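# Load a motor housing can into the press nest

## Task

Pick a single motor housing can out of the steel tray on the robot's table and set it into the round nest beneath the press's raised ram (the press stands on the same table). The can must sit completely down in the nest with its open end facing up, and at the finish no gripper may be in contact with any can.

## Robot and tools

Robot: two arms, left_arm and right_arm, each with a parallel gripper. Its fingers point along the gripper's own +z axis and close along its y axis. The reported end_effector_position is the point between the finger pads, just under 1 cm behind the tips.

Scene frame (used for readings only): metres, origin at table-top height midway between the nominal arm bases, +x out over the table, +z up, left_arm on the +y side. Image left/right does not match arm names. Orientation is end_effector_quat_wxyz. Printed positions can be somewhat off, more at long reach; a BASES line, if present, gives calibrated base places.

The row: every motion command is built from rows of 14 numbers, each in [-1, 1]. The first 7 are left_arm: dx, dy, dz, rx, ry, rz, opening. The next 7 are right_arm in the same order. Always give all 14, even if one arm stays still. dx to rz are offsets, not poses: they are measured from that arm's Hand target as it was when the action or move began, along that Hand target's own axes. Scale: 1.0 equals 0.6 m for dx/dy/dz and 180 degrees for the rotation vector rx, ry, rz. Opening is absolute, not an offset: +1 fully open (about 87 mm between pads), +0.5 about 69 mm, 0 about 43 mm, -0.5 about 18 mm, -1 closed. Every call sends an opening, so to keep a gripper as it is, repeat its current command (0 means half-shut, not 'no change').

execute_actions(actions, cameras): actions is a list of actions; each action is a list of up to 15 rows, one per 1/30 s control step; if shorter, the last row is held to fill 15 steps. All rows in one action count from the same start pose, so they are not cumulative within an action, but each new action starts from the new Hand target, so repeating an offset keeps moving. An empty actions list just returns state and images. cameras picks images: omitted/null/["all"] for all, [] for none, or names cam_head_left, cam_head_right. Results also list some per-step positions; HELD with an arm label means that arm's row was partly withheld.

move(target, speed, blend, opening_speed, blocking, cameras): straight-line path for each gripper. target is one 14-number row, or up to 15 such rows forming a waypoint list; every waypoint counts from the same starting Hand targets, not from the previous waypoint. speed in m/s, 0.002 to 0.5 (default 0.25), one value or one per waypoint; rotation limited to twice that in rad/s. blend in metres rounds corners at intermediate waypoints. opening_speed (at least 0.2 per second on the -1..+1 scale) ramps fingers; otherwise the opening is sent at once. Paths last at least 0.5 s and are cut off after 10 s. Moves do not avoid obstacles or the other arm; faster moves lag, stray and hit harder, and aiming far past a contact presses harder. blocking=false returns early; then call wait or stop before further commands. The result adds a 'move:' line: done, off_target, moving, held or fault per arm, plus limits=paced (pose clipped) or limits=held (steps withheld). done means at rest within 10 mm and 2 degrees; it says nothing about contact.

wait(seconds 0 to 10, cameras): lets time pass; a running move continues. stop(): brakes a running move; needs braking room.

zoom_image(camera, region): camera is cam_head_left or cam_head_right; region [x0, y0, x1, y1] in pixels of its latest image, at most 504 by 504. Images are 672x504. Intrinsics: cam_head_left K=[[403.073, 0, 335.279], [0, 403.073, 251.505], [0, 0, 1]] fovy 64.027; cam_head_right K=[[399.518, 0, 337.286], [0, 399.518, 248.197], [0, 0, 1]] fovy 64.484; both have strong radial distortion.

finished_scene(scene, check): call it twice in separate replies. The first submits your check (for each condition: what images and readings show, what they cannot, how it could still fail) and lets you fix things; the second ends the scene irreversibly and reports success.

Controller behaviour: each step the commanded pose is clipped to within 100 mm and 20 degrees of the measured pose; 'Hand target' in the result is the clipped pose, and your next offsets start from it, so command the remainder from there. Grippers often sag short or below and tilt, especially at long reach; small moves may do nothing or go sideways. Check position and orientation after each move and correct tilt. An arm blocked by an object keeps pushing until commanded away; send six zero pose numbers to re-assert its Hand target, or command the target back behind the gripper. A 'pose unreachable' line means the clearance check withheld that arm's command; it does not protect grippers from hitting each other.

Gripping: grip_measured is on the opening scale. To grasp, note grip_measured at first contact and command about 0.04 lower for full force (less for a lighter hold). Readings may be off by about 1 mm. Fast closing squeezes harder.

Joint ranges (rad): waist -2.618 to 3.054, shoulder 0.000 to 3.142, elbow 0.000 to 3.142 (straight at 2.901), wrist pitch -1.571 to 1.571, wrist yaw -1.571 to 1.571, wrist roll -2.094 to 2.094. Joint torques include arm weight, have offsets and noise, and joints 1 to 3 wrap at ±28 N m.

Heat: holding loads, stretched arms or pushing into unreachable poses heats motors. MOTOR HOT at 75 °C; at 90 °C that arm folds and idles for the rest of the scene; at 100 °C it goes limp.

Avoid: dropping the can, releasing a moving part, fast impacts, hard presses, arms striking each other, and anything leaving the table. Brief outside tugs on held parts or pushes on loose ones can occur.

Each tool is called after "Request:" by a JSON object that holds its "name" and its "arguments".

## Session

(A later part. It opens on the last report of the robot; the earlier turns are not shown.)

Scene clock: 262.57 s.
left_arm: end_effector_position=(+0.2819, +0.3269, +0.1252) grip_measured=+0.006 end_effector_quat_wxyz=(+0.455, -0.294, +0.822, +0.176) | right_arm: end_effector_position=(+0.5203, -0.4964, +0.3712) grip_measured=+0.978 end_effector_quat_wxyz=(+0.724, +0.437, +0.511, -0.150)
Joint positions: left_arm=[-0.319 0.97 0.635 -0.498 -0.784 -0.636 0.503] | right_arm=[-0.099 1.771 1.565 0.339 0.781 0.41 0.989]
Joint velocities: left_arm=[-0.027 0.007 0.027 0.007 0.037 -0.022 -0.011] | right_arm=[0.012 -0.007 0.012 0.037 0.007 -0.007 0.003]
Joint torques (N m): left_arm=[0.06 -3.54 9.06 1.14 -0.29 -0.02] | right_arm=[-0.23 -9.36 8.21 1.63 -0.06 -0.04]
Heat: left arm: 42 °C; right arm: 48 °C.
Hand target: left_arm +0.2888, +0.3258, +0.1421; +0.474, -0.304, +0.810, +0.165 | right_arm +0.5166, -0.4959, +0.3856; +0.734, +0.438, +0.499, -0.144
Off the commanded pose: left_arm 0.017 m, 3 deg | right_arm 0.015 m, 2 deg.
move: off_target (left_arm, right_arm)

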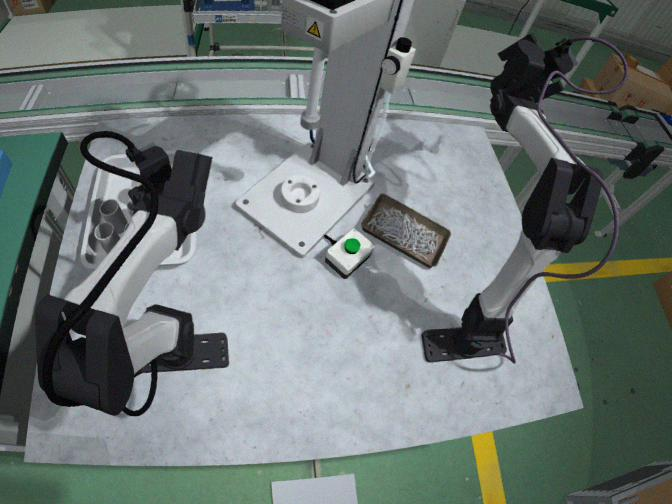

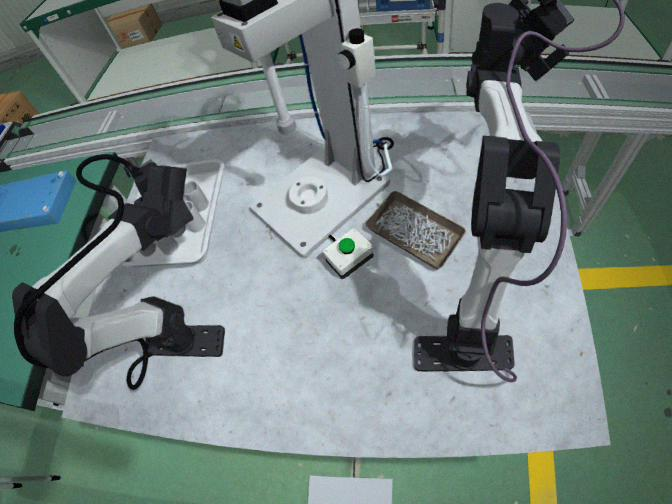

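Request:
{"name": "move", "arguments": {"target": [0.042,-0.264,-0.231,0.337,0.005,0.2,-0.4,0,0,0,0,0,0,1], "speed": 0.2}}

Request:
{"name": "zoom_image", "arguments": {"camera": "cam_head_left", "region": [200, 100, 360, 260]}}

Request:
{"name": "zoom_image", "arguments": {"camera": "cam_head_right", "region": [200, 100, 360, 260]}}

Scene clock: 273.73 s.
left_arm: end_effector_position=(+0.2784, +0.1285, +0.1679) grip_measured=+0.006 end_effector_quat_wxyz=(+0.449, +0.218, +0.858, -0.124) | right_arm: end_effector_position=(+0.5203, -0.4964, +0.3712) grip_measured=+0.978 end_effector_quat_wxyz=(+0.724, +0.437, +0.511, -0.150)
Joint positions: left_arm=[-0.625 0.964 0.776 -0.414 -0.044 -0.05 0.503] | right_arm=[-0.099 1.771 1.565 0.339 0.781 0.41 0.989]
Joint velocities: left_arm=[0.007 -0.017 -0.012 0.022 -0.007 -0.022 -0.006] | right_arm=[-0.012 0.007 0.007 -0.007 0.095 -0.037 0.003]
Joint torques (N m): left_arm=[-0.43 -1.98 9.96 1.85 0.14 0.17] | right_arm=[-0.23 -9.36 8.21 1.63 -0.06 -0.04]
Heat: left arm: 45 °C; right arm: 48 °C.
Hand target: left_arm +0.2889, +0.1181, +0.1911; +0.478, +0.222, +0.839, -0.137 | right_arm +0.5166, -0.4959, +0.3856; +0.734, +0.438, +0.499, -0.144
Off the commanded pose: left_arm 0.028 m, 5 deg | right_arm 0.015 m, 2 deg.
move: off_target (left_arm, right_arm)

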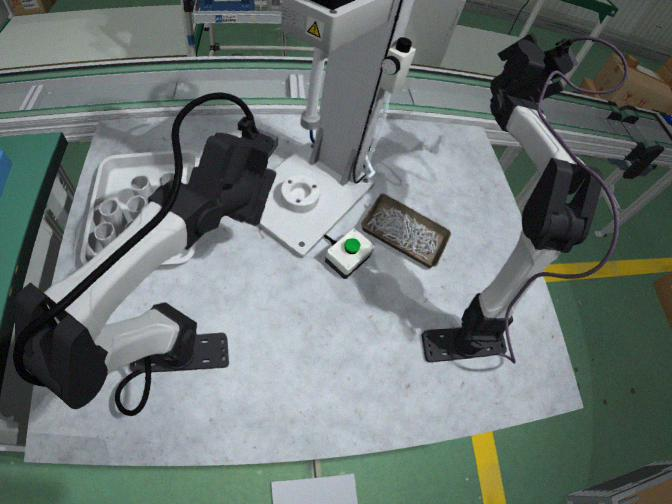

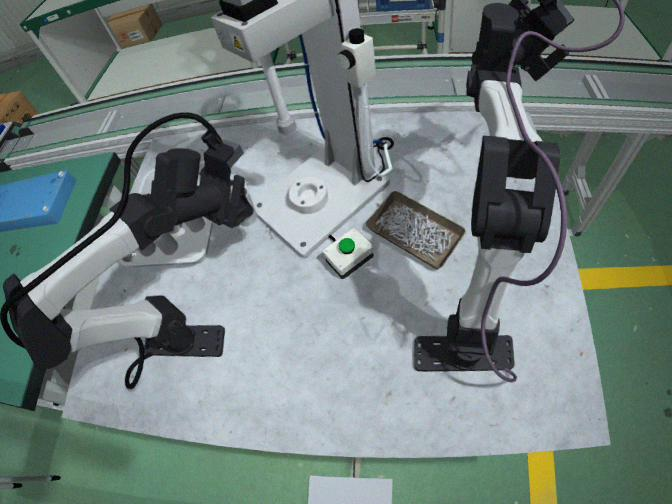

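Scaled by 3.150.

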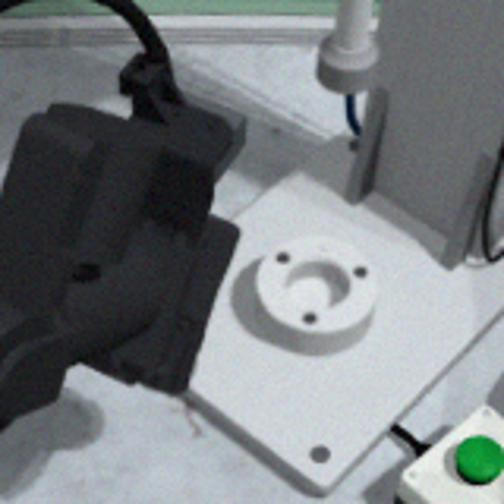

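Scaled by 3.150.

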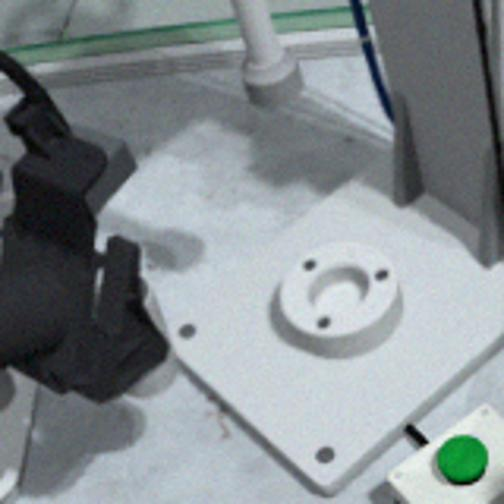

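Request:
{"name": "move", "arguments": {"target": [0.052,-0.031,0.156,0,0,0,-0.4,0,0,0,0,0,0,1], "speed": 0.12}}

Request:
{"name": "zoom_image", "arguments": {"camera": "cam_head_left", "region": [200, 100, 360, 260]}}

Request:
{"name": "zoom_image", "arguments": {"camera": "cam_head_right", "region": [220, 110, 340, 230]}}

Scene clock: 288.57 s.
left_arm: end_effector_position=(+0.3306, +0.0735, +0.1116) grip_measured=+0.006 end_effector_quat_wxyz=(+0.466, +0.228, +0.844, -0.135) | right_arm: end_effector_position=(+0.5203, -0.4964, +0.3712) grip_measured=+0.978 end_effector_quat_wxyz=(+0.724, +0.437, +0.511, -0.150)
Joint positions: left_arm=[-0.684 1.31 0.708 0.043 -0.074 -0.064 0.503] | right_arm=[-0.099 1.771 1.565 0.339 0.781 0.41 0.989]
Joint velocities: left_arm=[0.002 -0.032 0.002 0.066 -0.022 -0.007 0.006] | right_arm=[-0.007 -0.002 -0.002 -0.066 -0.051 0.007 -0.013]
Joint torques (N m): left_arm=[-0.61 -4.44 6.05 1.87 -0.01 -0.08] | right_arm=[-0.23 -9.36 8.21 1.63 -0.06 -0.04]
Heat: left arm: 47 °C; right arm: 48 °C.
Hand target: left_arm +0.3348, +0.0692, +0.1149; +0.478, +0.221, +0.839, -0.138 | right_arm +0.5166, -0.4959, +0.3856; +0.734, +0.438, +0.499, -0.144
Off the commanded pose: left_arm 0.009 m, 2 deg | right_arm 0.015 m, 2 deg.
move: off_target (right_arm)

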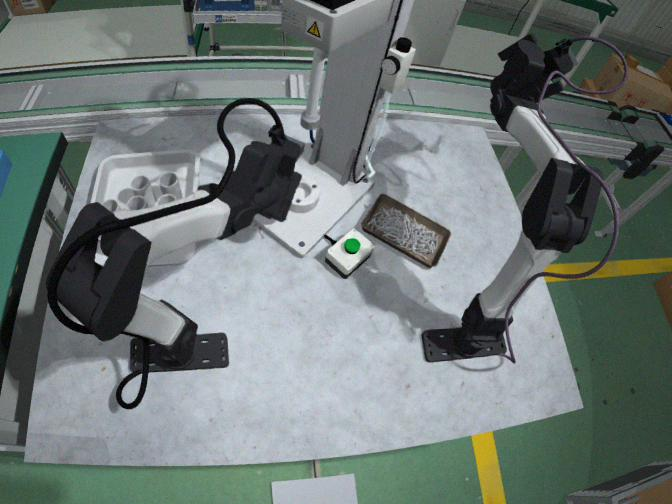

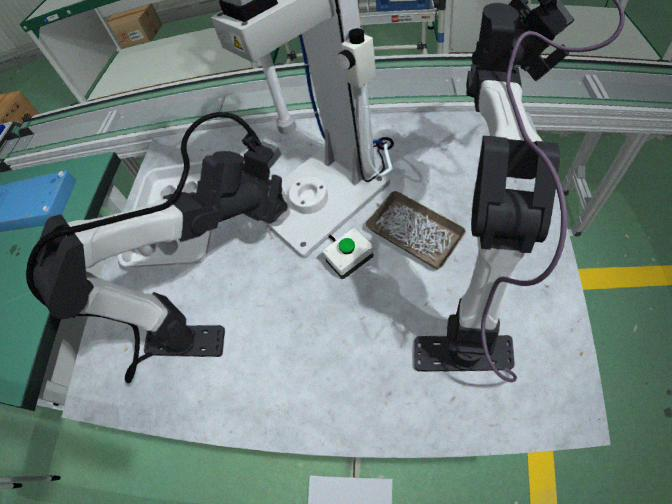

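Scaled by 3.150.

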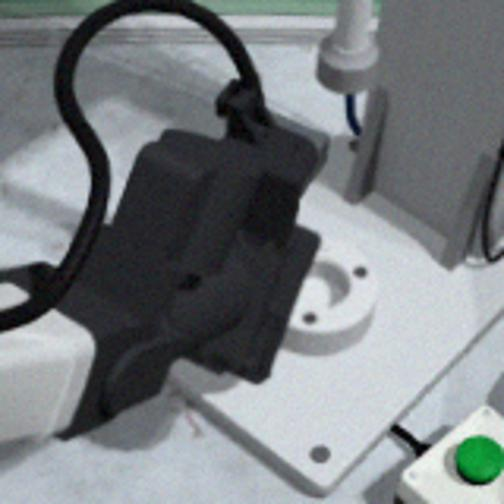

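Scaled by 4.200.

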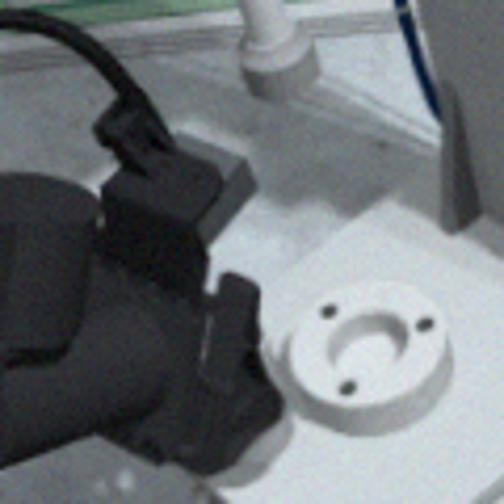

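Request:
{"name": "move", "arguments": {"target": [-0.048,-0.013,0.076,0,0,0,-0.4,0,0,0,0,0,0,1], "speed": 0.08}}

Request:
{"name": "zoom_image", "arguments": {"camera": "cam_head_left", "region": [240, 100, 360, 220]}}

Request:
{"name": "zoom_image", "arguments": {"camera": "cam_head_right", "region": [240, 110, 360, 230]}}

Scene clock: 297.73 s.
left_arm: end_effector_position=(+0.3637, +0.0510, +0.0985) grip_measured=+0.005 end_effector_quat_wxyz=(+0.451, +0.228, +0.855, -0.121) | right_arm: end_effector_position=(+0.5203, -0.4964, +0.3712) grip_measured=+0.978 end_effector_quat_wxyz=(+0.724, +0.437, +0.511, -0.150)
Joint positions: left_arm=[-0.689 1.515 0.853 0.059 -0.092 -0.066 0.503] | right_arm=[-0.099 1.771 1.565 0.339 0.781 0.41 0.989]
Joint velocities: left_arm=[-0.007 -0.012 0.002 -0.022 0.022 -0.066 -0.009] | right_arm=[0.012 0.007 0.002 -0.051 -0.007 0.022 0.003]
Joint torques (N m): left_arm=[-0.75 -5.3 8.98 2 0.08 -0.08] | right_arm=[-0.21 -9.35 8.21 1.63 -0.06 -0.04]
Heat: left arm: 46 °C; right arm: 48 °C.
Hand target: left_arm +0.3777, +0.0353, +0.1153; +0.478, +0.222, +0.839, -0.138 | right_arm +0.5166, -0.4959, +0.3856; +0.734, +0.438, +0.499, -0.144
Off the commanded pose: left_arm 0.028 m, 4 deg | right_arm 0.015 m, 2 deg.
move: off_target (left_arm, right_arm)

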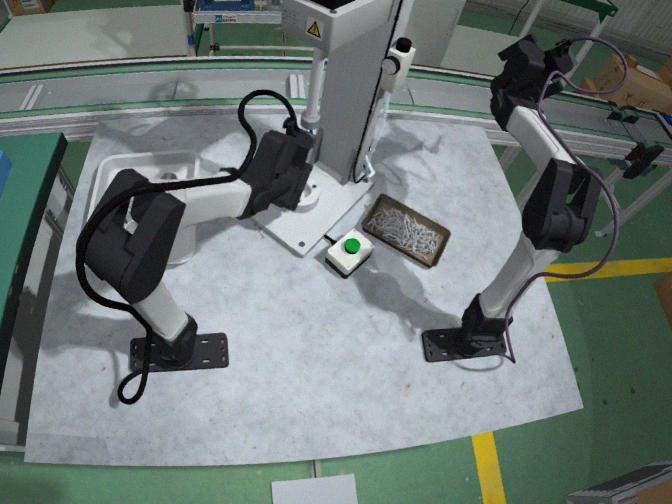

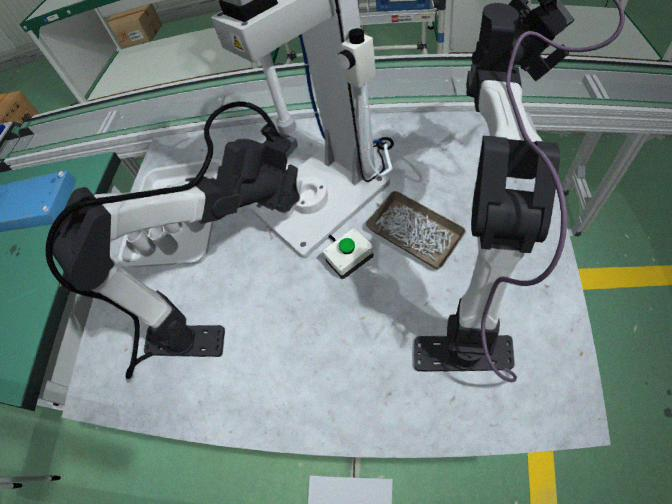

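Scaled by 4.200.

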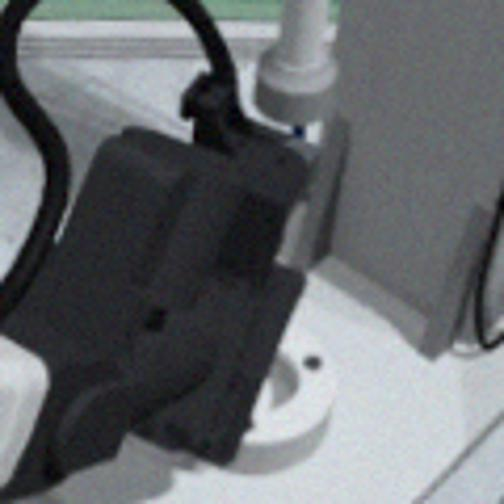

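Scaled by 4.200.

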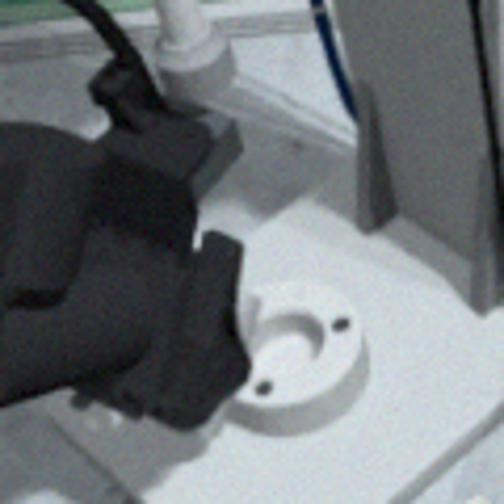

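Request:
{"name": "move", "arguments": {"target": [-0.026,-0.0005,-0.015,0,-0.022,0,-0.4,0,0,0,0,0,0,1], "speed": 0.1, "cameras": []}}

Scene clock: 301.83 s.
left_arm: end_effector_position=(+0.3665, +0.0485, +0.1030) grip_measured=+0.005 end_effector_quat_wxyz=(+0.460, +0.226, +0.849, -0.124) | right_arm: end_effector_position=(+0.5203, -0.4964, +0.3712) grip_measured=+0.978 end_effector_quat_wxyz=(+0.724, +0.437, +0.511, -0.150)
Joint positions: left_arm=[-0.691 1.513 0.853 0.08 -0.096 -0.066 0.503] | right_arm=[-0.099 1.771 1.565 0.339 0.781 0.41 0.989]
Joint velocities: left_arm=[0.007 0.012 0.007 -0.007 -0.051 -0.007 -0.009] | right_arm=[-0.007 -0.002 -0.022 -0.022 -0.007 -0.007 -0.008]
Joint torques (N m): left_arm=[-0.76 -9.88 7.06 2.24 0.07 -0.01] | right_arm=[-0.23 -9.36 8.21 1.63 -0.06 -0.04]
Heat: left arm: 47 °C; right arm: 48 °C.
Hand target: left_arm +0.3778, +0.0352, +0.1335; +0.506, +0.217, +0.822, -0.146 | right_arm +0.5166, -0.4959, +0.3856; +0.734, +0.438, +0.499, -0.144
Off the commanded pose: left_arm 0.035 m, 7 deg | right_arm 0.015 m, 2 deg.
move: off_target (left_arm, right_arm)
No camera images: "cameras" was empty.

Request:
{"name": "move", "arguments": {"target": [-0.026,-0.0005,-0.015,0,0,0,-0.4,0,0,0,0,0,0,1], "speed": 0.1}}

Request:
{"name": "zoom_image", "arguments": {"camera": "cam_head_right", "region": [240, 110, 360, 230]}}

Request:
{"name": "zoom_image", "arguments": {"camera": "cam_head_left", "region": [240, 100, 360, 220]}}

Scene clock: 310.10 s.
left_arm: end_effector_position=(+0.3655, +0.0478, +0.1109) grip_measured=+0.005 end_effector_quat_wxyz=(+0.463, +0.227, +0.848, -0.126) | right_arm: end_effector_position=(+0.5203, -0.4964, +0.3712) grip_measured=+0.978 end_effector_quat_wxyz=(+0.724, +0.437, +0.511, -0.150)
Joint positions: left_arm=[-0.694 1.497 0.866 0.056 -0.096 -0.066 0.503] | right_arm=[-0.099 1.771 1.565 0.339 0.781 0.41 0.989]
Joint velocities: left_arm=[0.007 -0.002 -0.017 -0.051 0.022 -0.051 0.004] | right_arm=[-0.012 0.012 -0.007 -0.007 -0.007 0.007 -0.008]
Joint torques (N m): left_arm=[-0.7 -11 9.81 1.74 0.04 0.01] | right_arm=[-0.23 -9.35 8.21 1.63 -0.06 -0.04]
Heat: left arm: 46 °C; right arm: 49 °C.
Hand target: left_arm +0.3770, +0.0354, +0.1516; +0.506, +0.217, +0.822, -0.146 | right_arm +0.5166, -0.4959, +0.3856; +0.734, +0.438, +0.499, -0.144
Off the commanded pose: left_arm 0.044 m, 6 deg | right_arm 0.015 m, 2 deg.
move: off_target (left_arm, right_arm)

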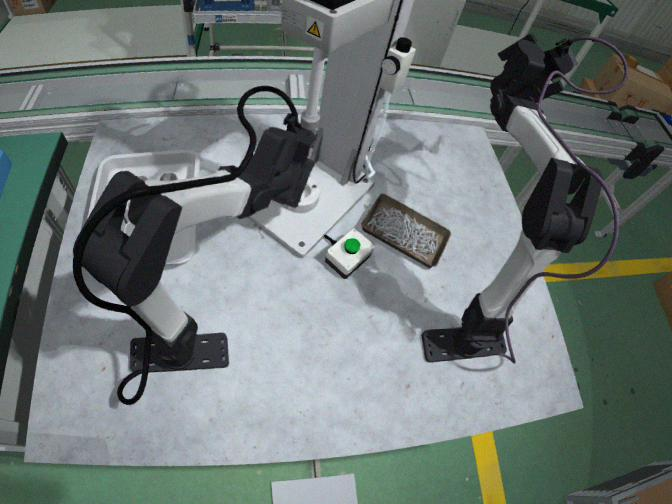

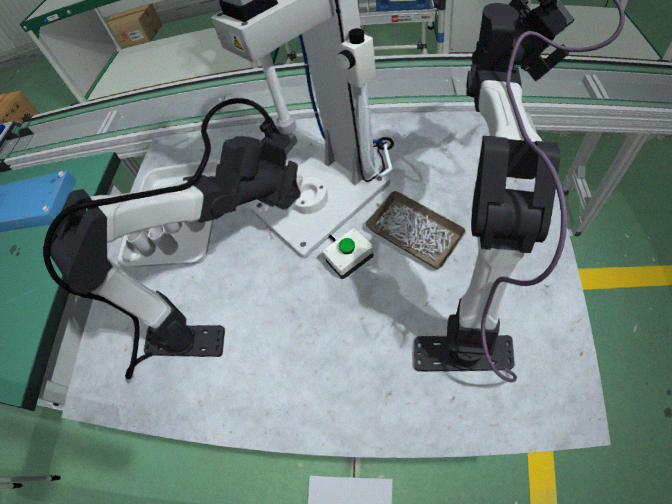

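Scaled by 4.200.

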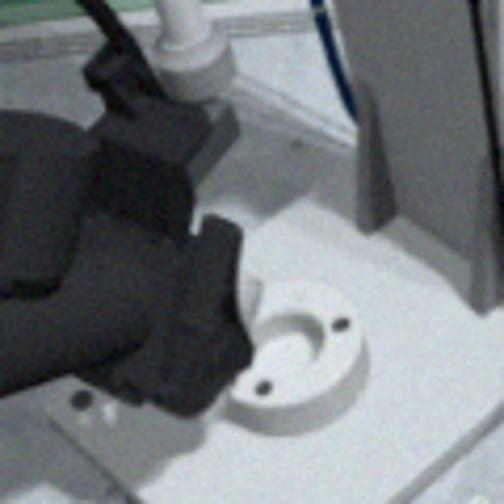

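Scaled by 4.200.

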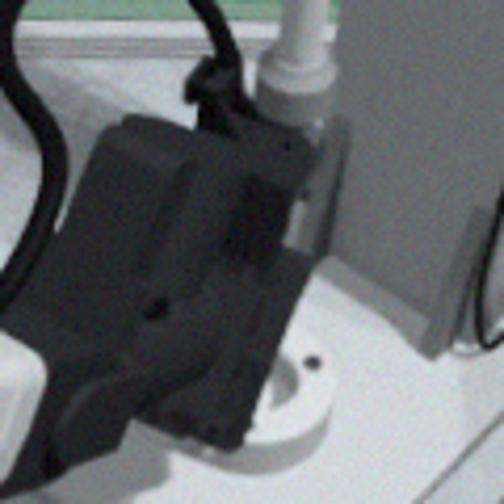

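Request:
{"name": "move", "arguments": {"target": [-0.037,-0.0147,0.053,0,-0.017,0,-0.4,0,0,0,0,0,0,1], "speed": 0.08}}

Request:
{"name": "zoom_image", "arguments": {"camera": "cam_head_right", "region": [240, 110, 360, 230]}}

Request:
{"name": "zoom_image", "arguments": {"camera": "cam_head_left", "region": [240, 100, 360, 220]}}

Scene clock: 318.43 s.
left_arm: end_effector_position=(+0.3797, +0.0438, +0.1108) grip_measured=+0.005 end_effector_quat_wxyz=(+0.463, +0.200, +0.856, -0.115) | right_arm: end_effector_position=(+0.5203, -0.4964, +0.3712) grip_measured=+0.978 end_effector_quat_wxyz=(+0.724, +0.437, +0.511, -0.150)
Joint positions: left_arm=[-0.697 1.555 0.927 0.045 -0.144 -0.107 0.502] | right_arm=[-0.099 1.771 1.565 0.339 0.781 0.41 0.989]
Joint velocities: left_arm=[-0.002 0.007 -0.007 -0.022 -0.037 -0.066 -0.011] | right_arm=[0.002 0.007 0.012 0.022 -0.051 0.022 -0.018]
Joint torques (N m): left_arm=[-1.91 -7.13 11.73 2.55 0.26 0.44] | right_arm=[-0.23 -9.36 8.21 1.63 -0.06 -0.04]
Heat: left arm: 46 °C; right arm: 49 °C.
Hand target: left_arm +0.4057, +0.0086, +0.1566; +0.528, +0.213, +0.808, -0.152 | right_arm +0.5166, -0.4959, +0.3856; +0.734, +0.438, +0.499, -0.144
Off the commanded pose: left_arm 0.064 m, 10 deg | right_arm 0.015 m, 2 deg.
move: off_target (left_arm, right_arm)

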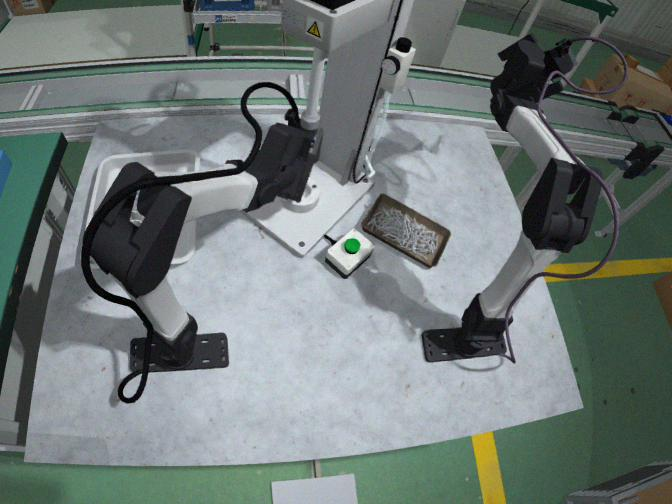

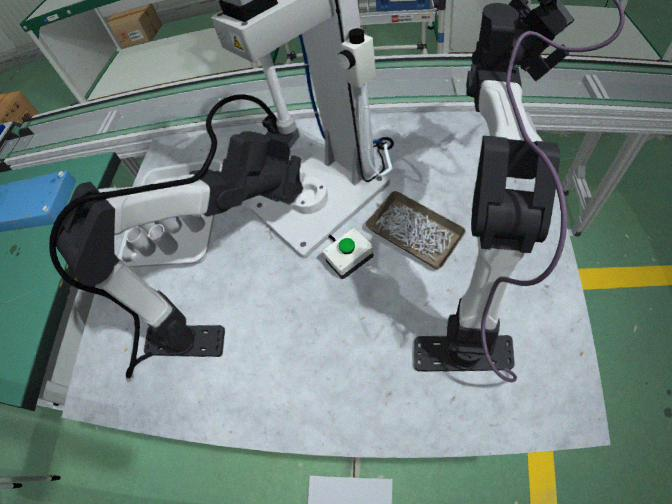

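Scaled by 4.200.

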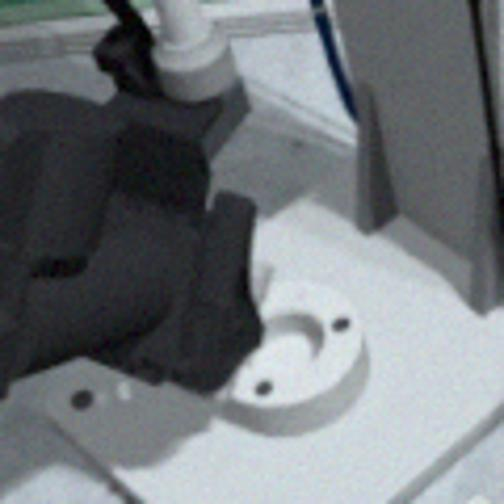

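Scaled by 4.200.

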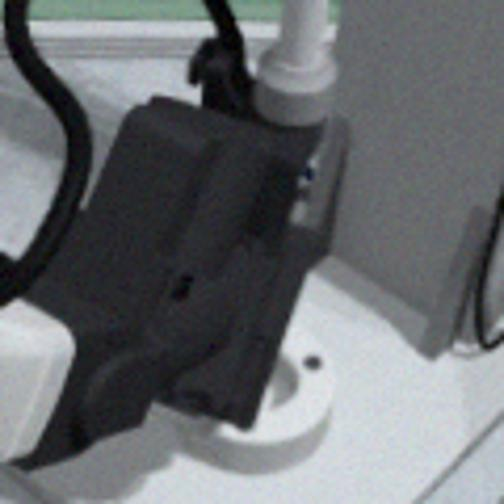

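Request:
{"name": "move", "arguments": {"target": [0.11,0.085,-0.229,0,0.025,0,-0.4,0,0,0,0,0,0,1], "speed": 0.12}}

Request:
{"name": "zoom_image", "arguments": {"camera": "cam_head_right", "region": [200, 110, 340, 250]}}

Scene clock: 339.50 s.
left_arm: end_effector_position=(+0.2988, +0.1293, +0.1494) grip_measured=+0.005 end_effector_quat_wxyz=(+0.488, +0.217, +0.834, -0.138) | right_arm: end_effector_position=(+0.5203, -0.4964, +0.3712) grip_measured=+0.978 end_effector_quat_wxyz=(+0.724, +0.437, +0.511, -0.150)
Joint positions: left_arm=[-0.557 0.974 0.636 -0.169 0.023 -0.008 0.502] | right_arm=[-0.099 1.771 1.565 0.339 0.781 0.41 0.989]
Joint velocities: left_arm=[-0.007 -0.002 -0.002 -0.037 0.037 -0.007 -0.001] | right_arm=[-0.007 0.007 0.002 -0.11 -0.095 0.022 0.018]
Joint torques (N m): left_arm=[0.69 -4.29 6.22 1.66 0.21 0.2] | right_arm=[-0.23 -9.36 8.21 1.63 -0.06 -0.04]
Heat: left arm: 53 °C; right arm: 49 °C.
Hand target: left_arm +0.2994, +0.1298, +0.1544; +0.497, +0.220, +0.827, -0.140 | right_arm +0.5166, -0.4959, +0.3856; +0.734, +0.438, +0.499, -0.144
Off the commanded pose: left_arm 0.001 m, 1 deg | right_arm 0.015 m, 2 deg.
move: off_target (right_arm)

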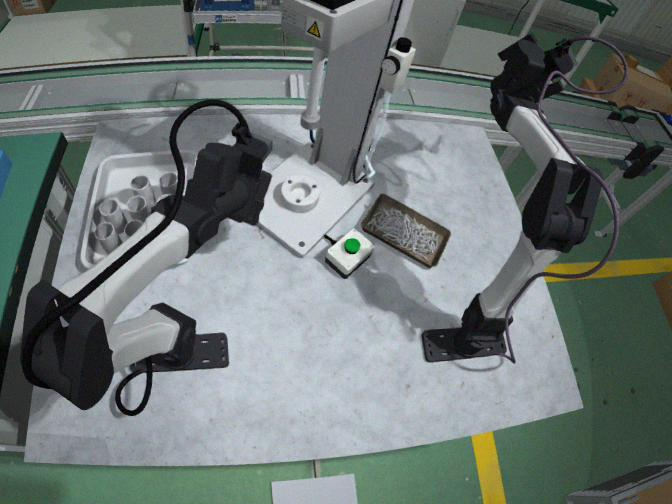

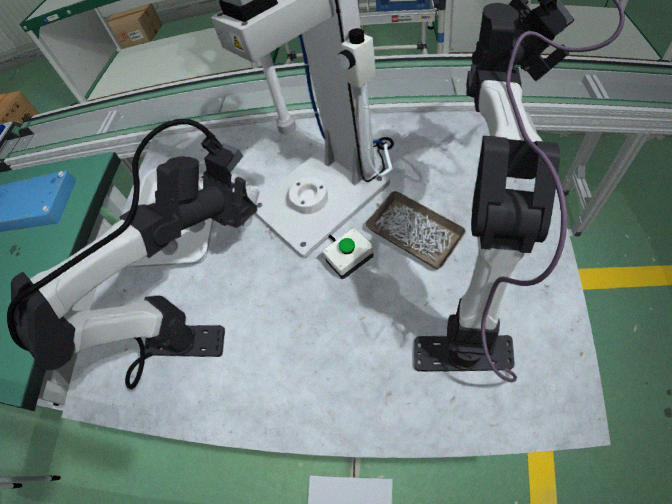

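Scaled by 3.600.

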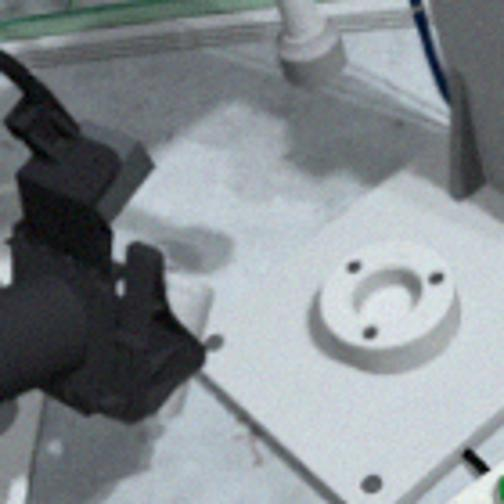

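Request:
{"name": "move", "arguments": {"target": [0.164,-0.019,-0.029,0,0,0,-0.4,0,0,0,0,0,0,1], "speed": 0.12, "cameras": []}}

Request:
{"name": "move", "arguments": {"target": [0.0295,0.0005,0.0155,0,0,0,-0.4,0,0,0,0,0,0,1], "speed": 0.04}}

Request:
{"name": "zoom_image", "arguments": {"camera": "cam_head_right", "region": [180, 130, 300, 250]}}

Scene clock: 345.37 s.
left_arm: end_effector_position=(+0.2336, +0.1544, +0.0693) grip_measured=+0.005 end_effector_quat_wxyz=(+0.479, +0.226, +0.837, -0.137) | right_arm: end_effector_position=(+0.5203, -0.4964, +0.3712) grip_measured=+0.978 end_effector_quat_wxyz=(+0.724, +0.437, +0.511, -0.150)
Joint positions: left_arm=[-0.624 0.638 0.239 -0.128 -0.024 -0.029 0.502] | right_arm=[-0.099 1.771 1.565 0.339 0.781 0.41 0.989]
Joint velocities: left_arm=[-0.002 -0.007 -0.017 0.037 0.066 0.066 -0.011] | right_arm=[-0.007 -0.007 0.002 0.007 -0.007 0.022 -0.003]
Joint torques (N m): left_arm=[-0.62 -1.18 6.45 1.84 0 -0.03] | right_arm=[-0.23 -9.36 8.21 1.63 -0.06 -0.04]
Heat: left arm: 51 °C; right arm: 49 °C.
Hand target: left_arm +0.2385, +0.1510, +0.0773; +0.497, +0.219, +0.828, -0.142 | right_arm +0.5166, -0.4959, +0.3856; +0.734, +0.438, +0.499, -0.144
Off the commanded pose: left_arm 0.010 m, 2 deg | right_arm 0.015 m, 2 deg.
move: off_target (right_arm)
No camera images: "cameras" was empty.

Scene clock: 346.50 s.
left_arm: end_effector_position=(+0.2363, +0.1527, +0.0567) grip_measured=+0.005 end_effector_quat_wxyz=(+0.490, +0.224, +0.831, -0.140) | right_arm: end_effector_position=(+0.5203, -0.4964, +0.3712) grip_measured=+0.978 end_effector_quat_wxyz=(+0.724, +0.437, +0.511, -0.150)
Joint positions: left_arm=[-0.624 0.662 0.171 -0.012 -0.025 -0.029 0.502] | right_arm=[-0.099 1.771 1.565 0.339 0.781 0.41 0.989]
Joint velocities: left_arm=[0.007 0.012 -0.027 -0.066 0.051 0.007 -0.004] | right_arm=[0.002 -0.002 -0.007 -0.007 0.022 -0.022 0.003]
Joint torques (N m): left_arm=[-0.4 0.2 5.65 1.84 0 -0.07] | right_arm=[-0.23 -9.36 8.21 1.63 -0.06 -0.04]
Heat: left arm: 51 °C; right arm: 49 °C.
Hand target: left_arm +0.2384, +0.1513, +0.0570; +0.496, +0.219, +0.828, -0.142 | right_arm +0.5166, -0.4959, +0.3856; +0.734, +0.438, +0.499, -0.144
Off the commanded pose: left_arm 0.003 m, 1 deg | right_arm 0.015 m, 2 deg.
move: off_target (right_arm)

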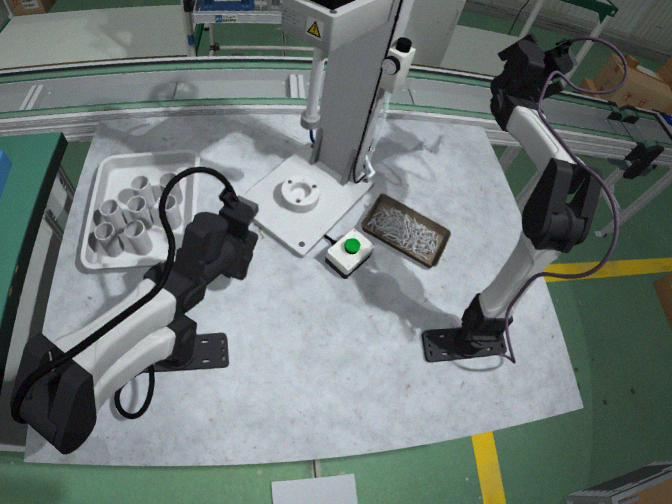

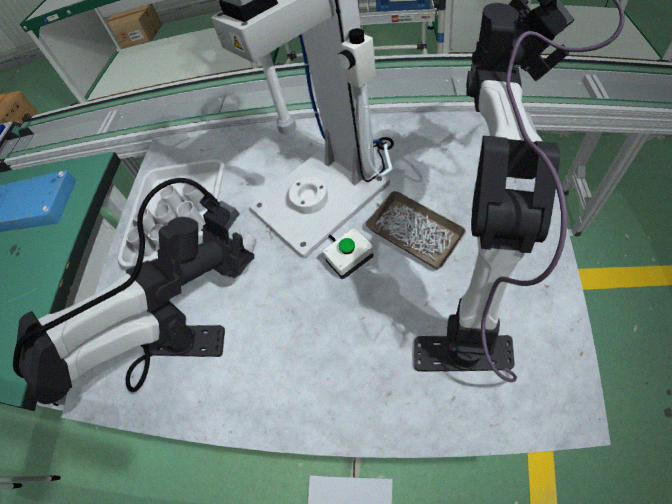

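Scaled by 4.200.

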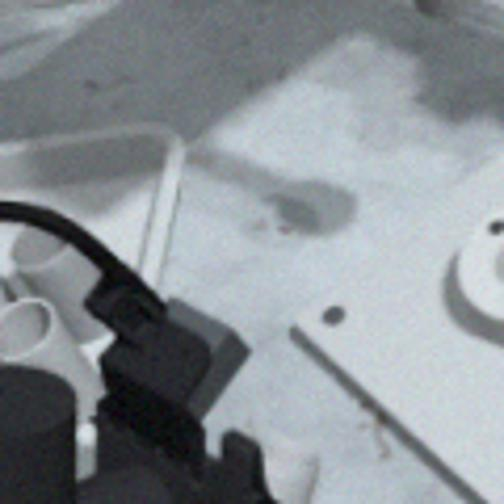

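Request:
{"name": "move", "arguments": {"target": [0.0118,0.0002,0.0063,0,0,0,-0.4,0,0,0,0,0,0,1], "speed": 0.04}}

Scene clock: 367.90 s.
left_arm: end_effector_position=(+0.2394, +0.1509, +0.0543) grip_measured=+0.004 end_effector_quat_wxyz=(+0.500, +0.222, +0.825, -0.143) | right_arm: end_effector_position=(+0.5203, -0.4964, +0.3712) grip_measured=+0.978 end_effector_quat_wxyz=(+0.724, +0.437, +0.511, -0.150)
Joint positions: left_arm=[-0.624 0.68 0.144 0.058 -0.025 -0.029 0.502] | right_arm=[-0.099 1.771 1.565 0.339 0.781 0.41 0.989]
Joint velocities: left_arm=[0.012 -0.022 0.007 0.081 -0.022 -0.037 0.004] | right_arm=[-0.022 0.012 -0.012 -0.051 0.11 0.007 0.029]
Joint torques (N m): left_arm=[-0.35 0.49 5.35 1.71 0.01 -0.03] | right_arm=[-0.23 -9.36 8.21 1.63 -0.06 -0.04]
Heat: left arm: 45 °C; right arm: 49 °C.
Hand target: left_arm +0.2384, +0.1514, +0.0490; +0.497, +0.219, +0.828, -0.142 | right_arm +0.5166, -0.4959, +0.3856; +0.734, +0.438, +0.499, -0.144
Off the commanded pose: left_arm 0.005 m, 1 deg | right_arm 0.015 m, 2 deg.
move: off_target (right_arm)

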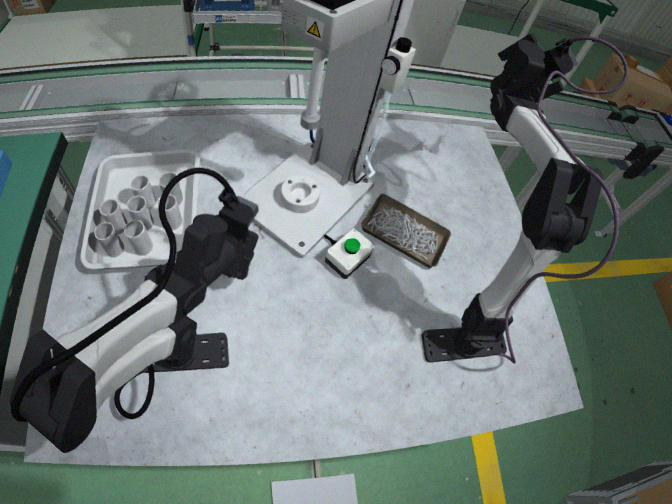

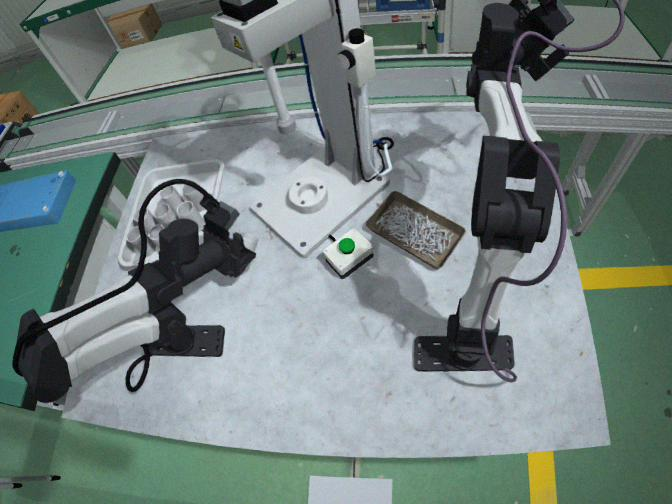

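Request:
{"name": "move", "arguments": {"target": [0.0044,0.0,0.0024,0,0,0,-0.4,0,0,0,0,0,0,1], "speed": 0.04, "cameras": []}}

Request:
{"name": "execute_actions", "arguments": {"actions": [], "cameras": ["cam_head_right"]}}

Request:
{"name": "zoom_image", "arguments": {"camera": "cam_head_right", "region": [180, 180, 300, 290]}}

Scene clock: 371.03 s.
left_arm: end_effector_position=(+0.2407, +0.1501, +0.0536) grip_measured=+0.004 end_effector_quat_wxyz=(+0.503, +0.222, +0.823, -0.144) | right_arm: end_effector_position=(+0.5203, -0.4964, +0.3712) grip_measured=+0.978 end_effector_quat_wxyz=(+0.724, +0.437, +0.511, -0.150)
Joint positions: left_arm=[-0.624 0.689 0.135 0.086 -0.026 -0.029 0.502] | right_arm=[-0.099 1.771 1.565 0.339 0.781 0.41 0.989]
Joint velocities: left_arm=[-0.022 -0.017 -0.022 0.022 -0.022 -0.051 0.006] | right_arm=[0.002 -0.007 0.012 0.007 0.007 -0.022 -0.003]
Joint torques (N m): left_arm=[-0.49 0.5 5.19 1.68 -0.01 -0.08] | right_arm=[-0.23 -9.36 8.21 1.63 -0.06 -0.04]
Heat: left arm: 45 °C; right arm: 49 °C.
Hand target: left_arm +0.2384, +0.1514, +0.0460; +0.497, +0.219, +0.828, -0.142 | right_arm +0.5166, -0.4959, +0.3856; +0.734, +0.438, +0.499, -0.144
Off the commanded pose: left_arm 0.008 m, 1 deg | right_arm 0.015 m, 2 deg.
move: off_target (right_arm)
No camera images: "cameras" was empty.

Scene clock: 371.03 s.
left_arm: end_effector_position=(+0.2407, +0.1501, +0.0536) grip_measured=+0.004 end_effector_quat_wxyz=(+0.503, +0.222, +0.823, -0.144) | right_arm: end_effector_position=(+0.5203, -0.4964, +0.3712) grip_measured=+0.978 end_effector_quat_wxyz=(+0.724, +0.437, +0.511, -0.150)
Joint positions: left_arm=[-0.624 0.689 0.135 0.086 -0.026 -0.029 0.502] | right_arm=[-0.099 1.771 1.565 0.339 0.781 0.41 0.989]
Joint velocities: left_arm=[-0.022 -0.017 -0.022 0.022 -0.022 -0.051 0.006] | right_arm=[0.002 -0.007 0.012 0.007 0.007 -0.022 -0.003]
Joint torques (N m): left_arm=[-0.49 0.5 5.19 1.68 -0.01 -0.08] | right_arm=[-0.23 -9.36 8.21 1.63 -0.06 -0.04]
Heat: left arm: 45 °C; right arm: 49 °C.
Hand target: left_arm +0.2384, +0.1514, +0.0460; +0.497, +0.219, +0.828, -0.142 | right_arm +0.5166, -0.4959, +0.3856; +0.734, +0.438, +0.499, -0.144
Tool commands: left_gripper/opening=-0.4 right_gripper/opening=+1.0
Off the commanded pose: left_arm 0.008 m, 1 deg | right_arm 0.015 m, 2 deg.
Images, in order (width x height): cam_head_right 672x504.

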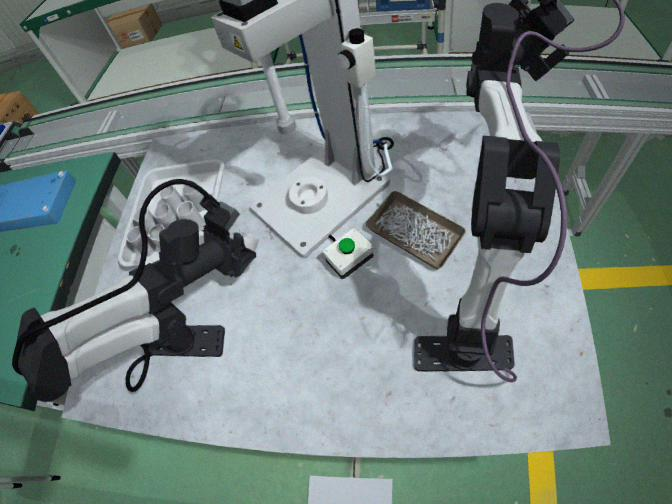

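Scaled by 4.200.

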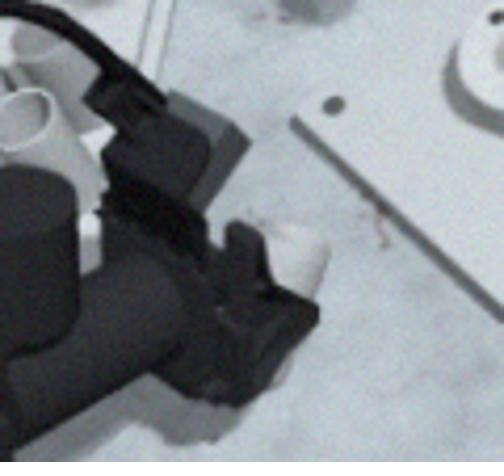

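Request:
{"name": "move", "arguments": {"target": [-0.0044,0.0,-0.0024,0,0,0,-0.3,0,0,0,0,0,0,1], "speed": 0.04, "cameras": []}}

Request:
{"name": "move", "arguments": {"target": [0,0,0,0,0,0,0.35,0,0,0,0,0,0,1], "opening_speed": 0.4}}

Request:
{"name": "zoom_image", "arguments": {"camera": "cam_head_right", "region": [180, 180, 300, 290]}}

Scene clock: 374.77 s.
left_arm: end_effector_position=(+0.2407, +0.1501, +0.0536) grip_measured=+0.004 end_effector_quat_wxyz=(+0.503, +0.222, +0.823, -0.144) | right_arm: end_effector_position=(+0.5203, -0.4964, +0.3712) grip_measured=+0.978 end_effector_quat_wxyz=(+0.724, +0.437, +0.511, -0.150)
Joint positions: left_arm=[-0.624 0.689 0.135 0.086 -0.026 -0.029 0.502] | right_arm=[-0.099 1.771 1.565 0.339 0.781 0.41 0.989]
Joint velocities: left_arm=[-0.002 -0.002 -0.007 -0.022 -0.066 -0.022 -0.006] | right_arm=[-0.012 0.017 0.007 0.022 0.037 0.037 0.008]
Joint torques (N m): left_arm=[-0.36 -0.03 6.17 1.49 0.02 -0.06] | right_arm=[-0.21 -9.35 8.21 1.63 -0.06 -0.04]
Heat: left arm: 45 °C; right arm: 49 °C.
Hand target: left_arm +0.2384, +0.1514, +0.0490; +0.497, +0.219, +0.828, -0.142 | right_arm +0.5166, -0.4959, +0.3856; +0.734, +0.438, +0.499, -0.144
Off the commanded pose: left_arm 0.005 m, 1 deg | right_arm 0.015 m, 2 deg.
move: off_target (right_arm)
No camera images: "cameras" was empty.

Scene clock: 376.60 s.
left_arm: end_effector_position=(+0.2404, +0.1503, +0.0531) grip_measured=+0.350 end_effector_quat_wxyz=(+0.502, +0.222, +0.823, -0.144) | right_arm: end_effector_position=(+0.5203, -0.4964, +0.3712) grip_measured=+0.978 end_effector_quat_wxyz=(+0.724, +0.437, +0.511, -0.150)
Joint positions: left_arm=[-0.624 0.689 0.135 0.083 -0.026 -0.029 0.675] | right_arm=[-0.099 1.771 1.565 0.339 0.781 0.41 0.989]
Joint velocities: left_arm=[0.002 -0.007 -0.022 -0.007 -0.007 0.007 -0.009] | right_arm=[-0.012 0.002 -0.017 -0.11 -0.051 -0.037 0.008]
Joint torques (N m): left_arm=[-0.42 -0.05 6.09 1.48 0.03 -0.05] | right_arm=[-0.24 -9.36 8.21 1.63 -0.06 -0.04]
Heat: left arm: 45 °C; right arm: 49 °C.
Hand target: left_arm +0.2384, +0.1514, +0.0490; +0.497, +0.219, +0.828, -0.142 | right_arm +0.5166, -0.4959, +0.3856; +0.734, +0.438, +0.499, -0.144
Off the commanded pose: left_arm 0.005 m, 1 deg | right_arm 0.015 m, 2 deg.
move: off_target (right_arm)

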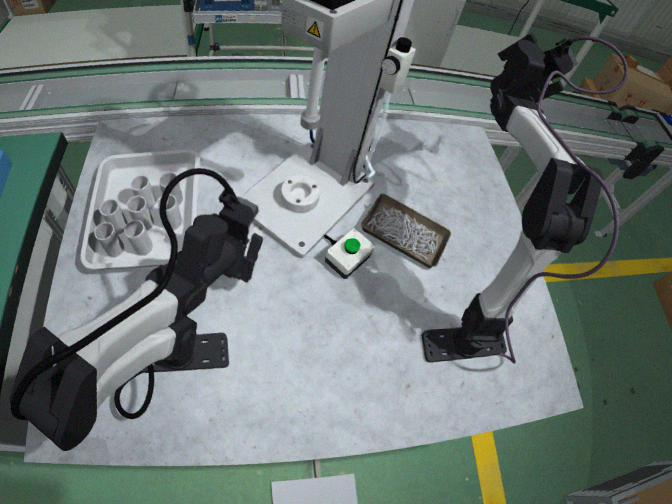

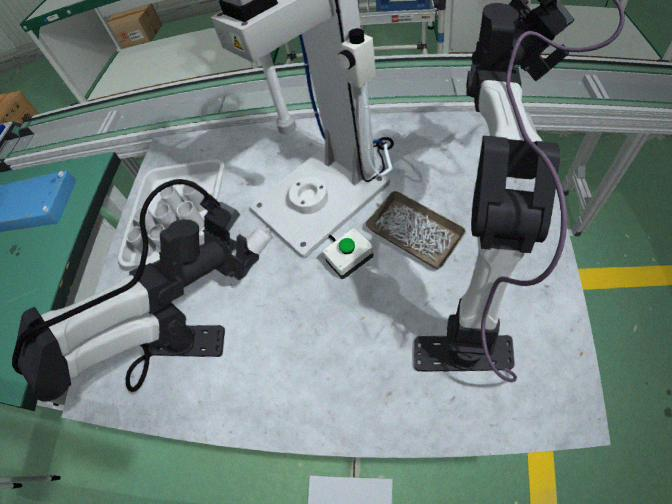

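Scaled by 4.200.

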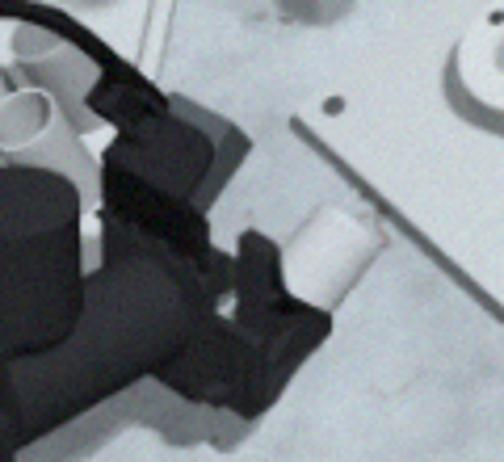

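Request:
{"name": "move", "arguments": {"target": [0,0,-0.13,0,0,0,0.5,0,0,0,0,0,0,1], "speed": 0.08}}

Request:
{"name": "zoom_image", "arguments": {"camera": "cam_head_right", "region": [180, 180, 300, 290]}}

Request:
{"name": "zoom_image", "arguments": {"camera": "cam_head_left", "region": [190, 180, 310, 290]}}

Scene clock: 381.77 s.
left_arm: end_effector_position=(+0.1773, +0.1867, +0.0740) grip_measured=+0.500 end_effector_quat_wxyz=(+0.484, +0.225, +0.834, -0.139) | right_arm: end_effector_position=(+0.5203, -0.4964, +0.3712) grip_measured=+0.978 end_effector_quat_wxyz=(+0.724, +0.437, +0.511, -0.150)
Joint positions: left_arm=[-0.683 0.092 0.241 -0.667 -0.076 -0.059 0.75] | right_arm=[-0.099 1.771 1.565 0.339 0.781 0.41 0.989]
Joint velocities: left_arm=[-0.012 0.002 -0.012 -0.007 -0.081 -0.022 -0.004] | right_arm=[-0.007 0.022 0.002 -0.066 -0.007 -0.051 0.018]
Joint torques (N m): left_arm=[-0.65 1.22 8.73 1.5 -0.03 -0.08] | right_arm=[-0.24 -9.36 8.21 1.63 -0.06 -0.04]
Heat: left arm: 45 °C; right arm: 49 °C.
Hand target: left_arm +0.1775, +0.1866, +0.0871; +0.496, +0.219, +0.828, -0.143 | right_arm +0.5166, -0.4959, +0.3856; +0.734, +0.438, +0.499, -0.144
Off the commanded pose: left_arm 0.012 m, 2 deg | right_arm 0.015 m, 2 deg.
move: off_target (left_arm, right_arm)

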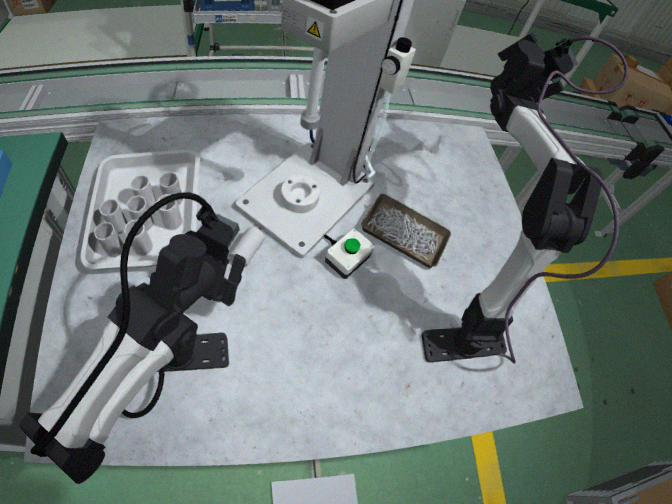

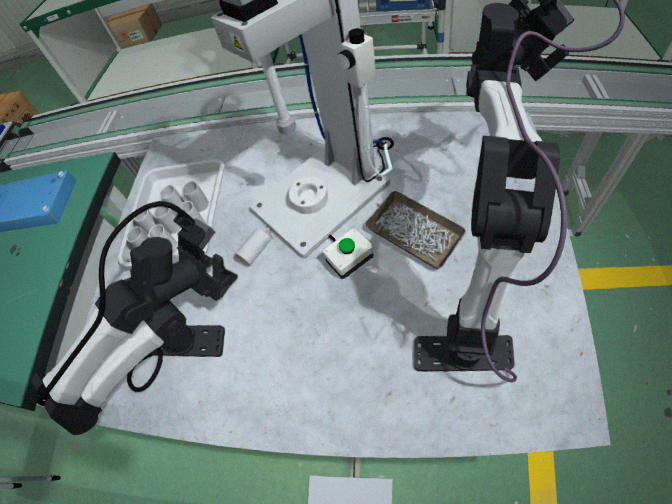

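Scaled by 4.200.

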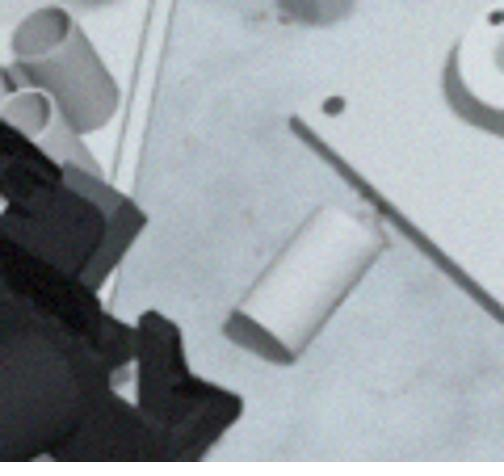

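Scaled by 4.200.

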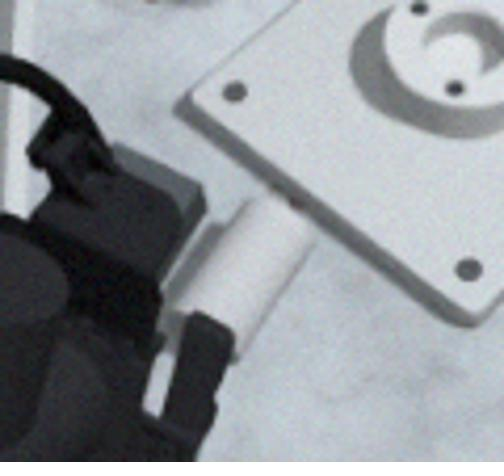

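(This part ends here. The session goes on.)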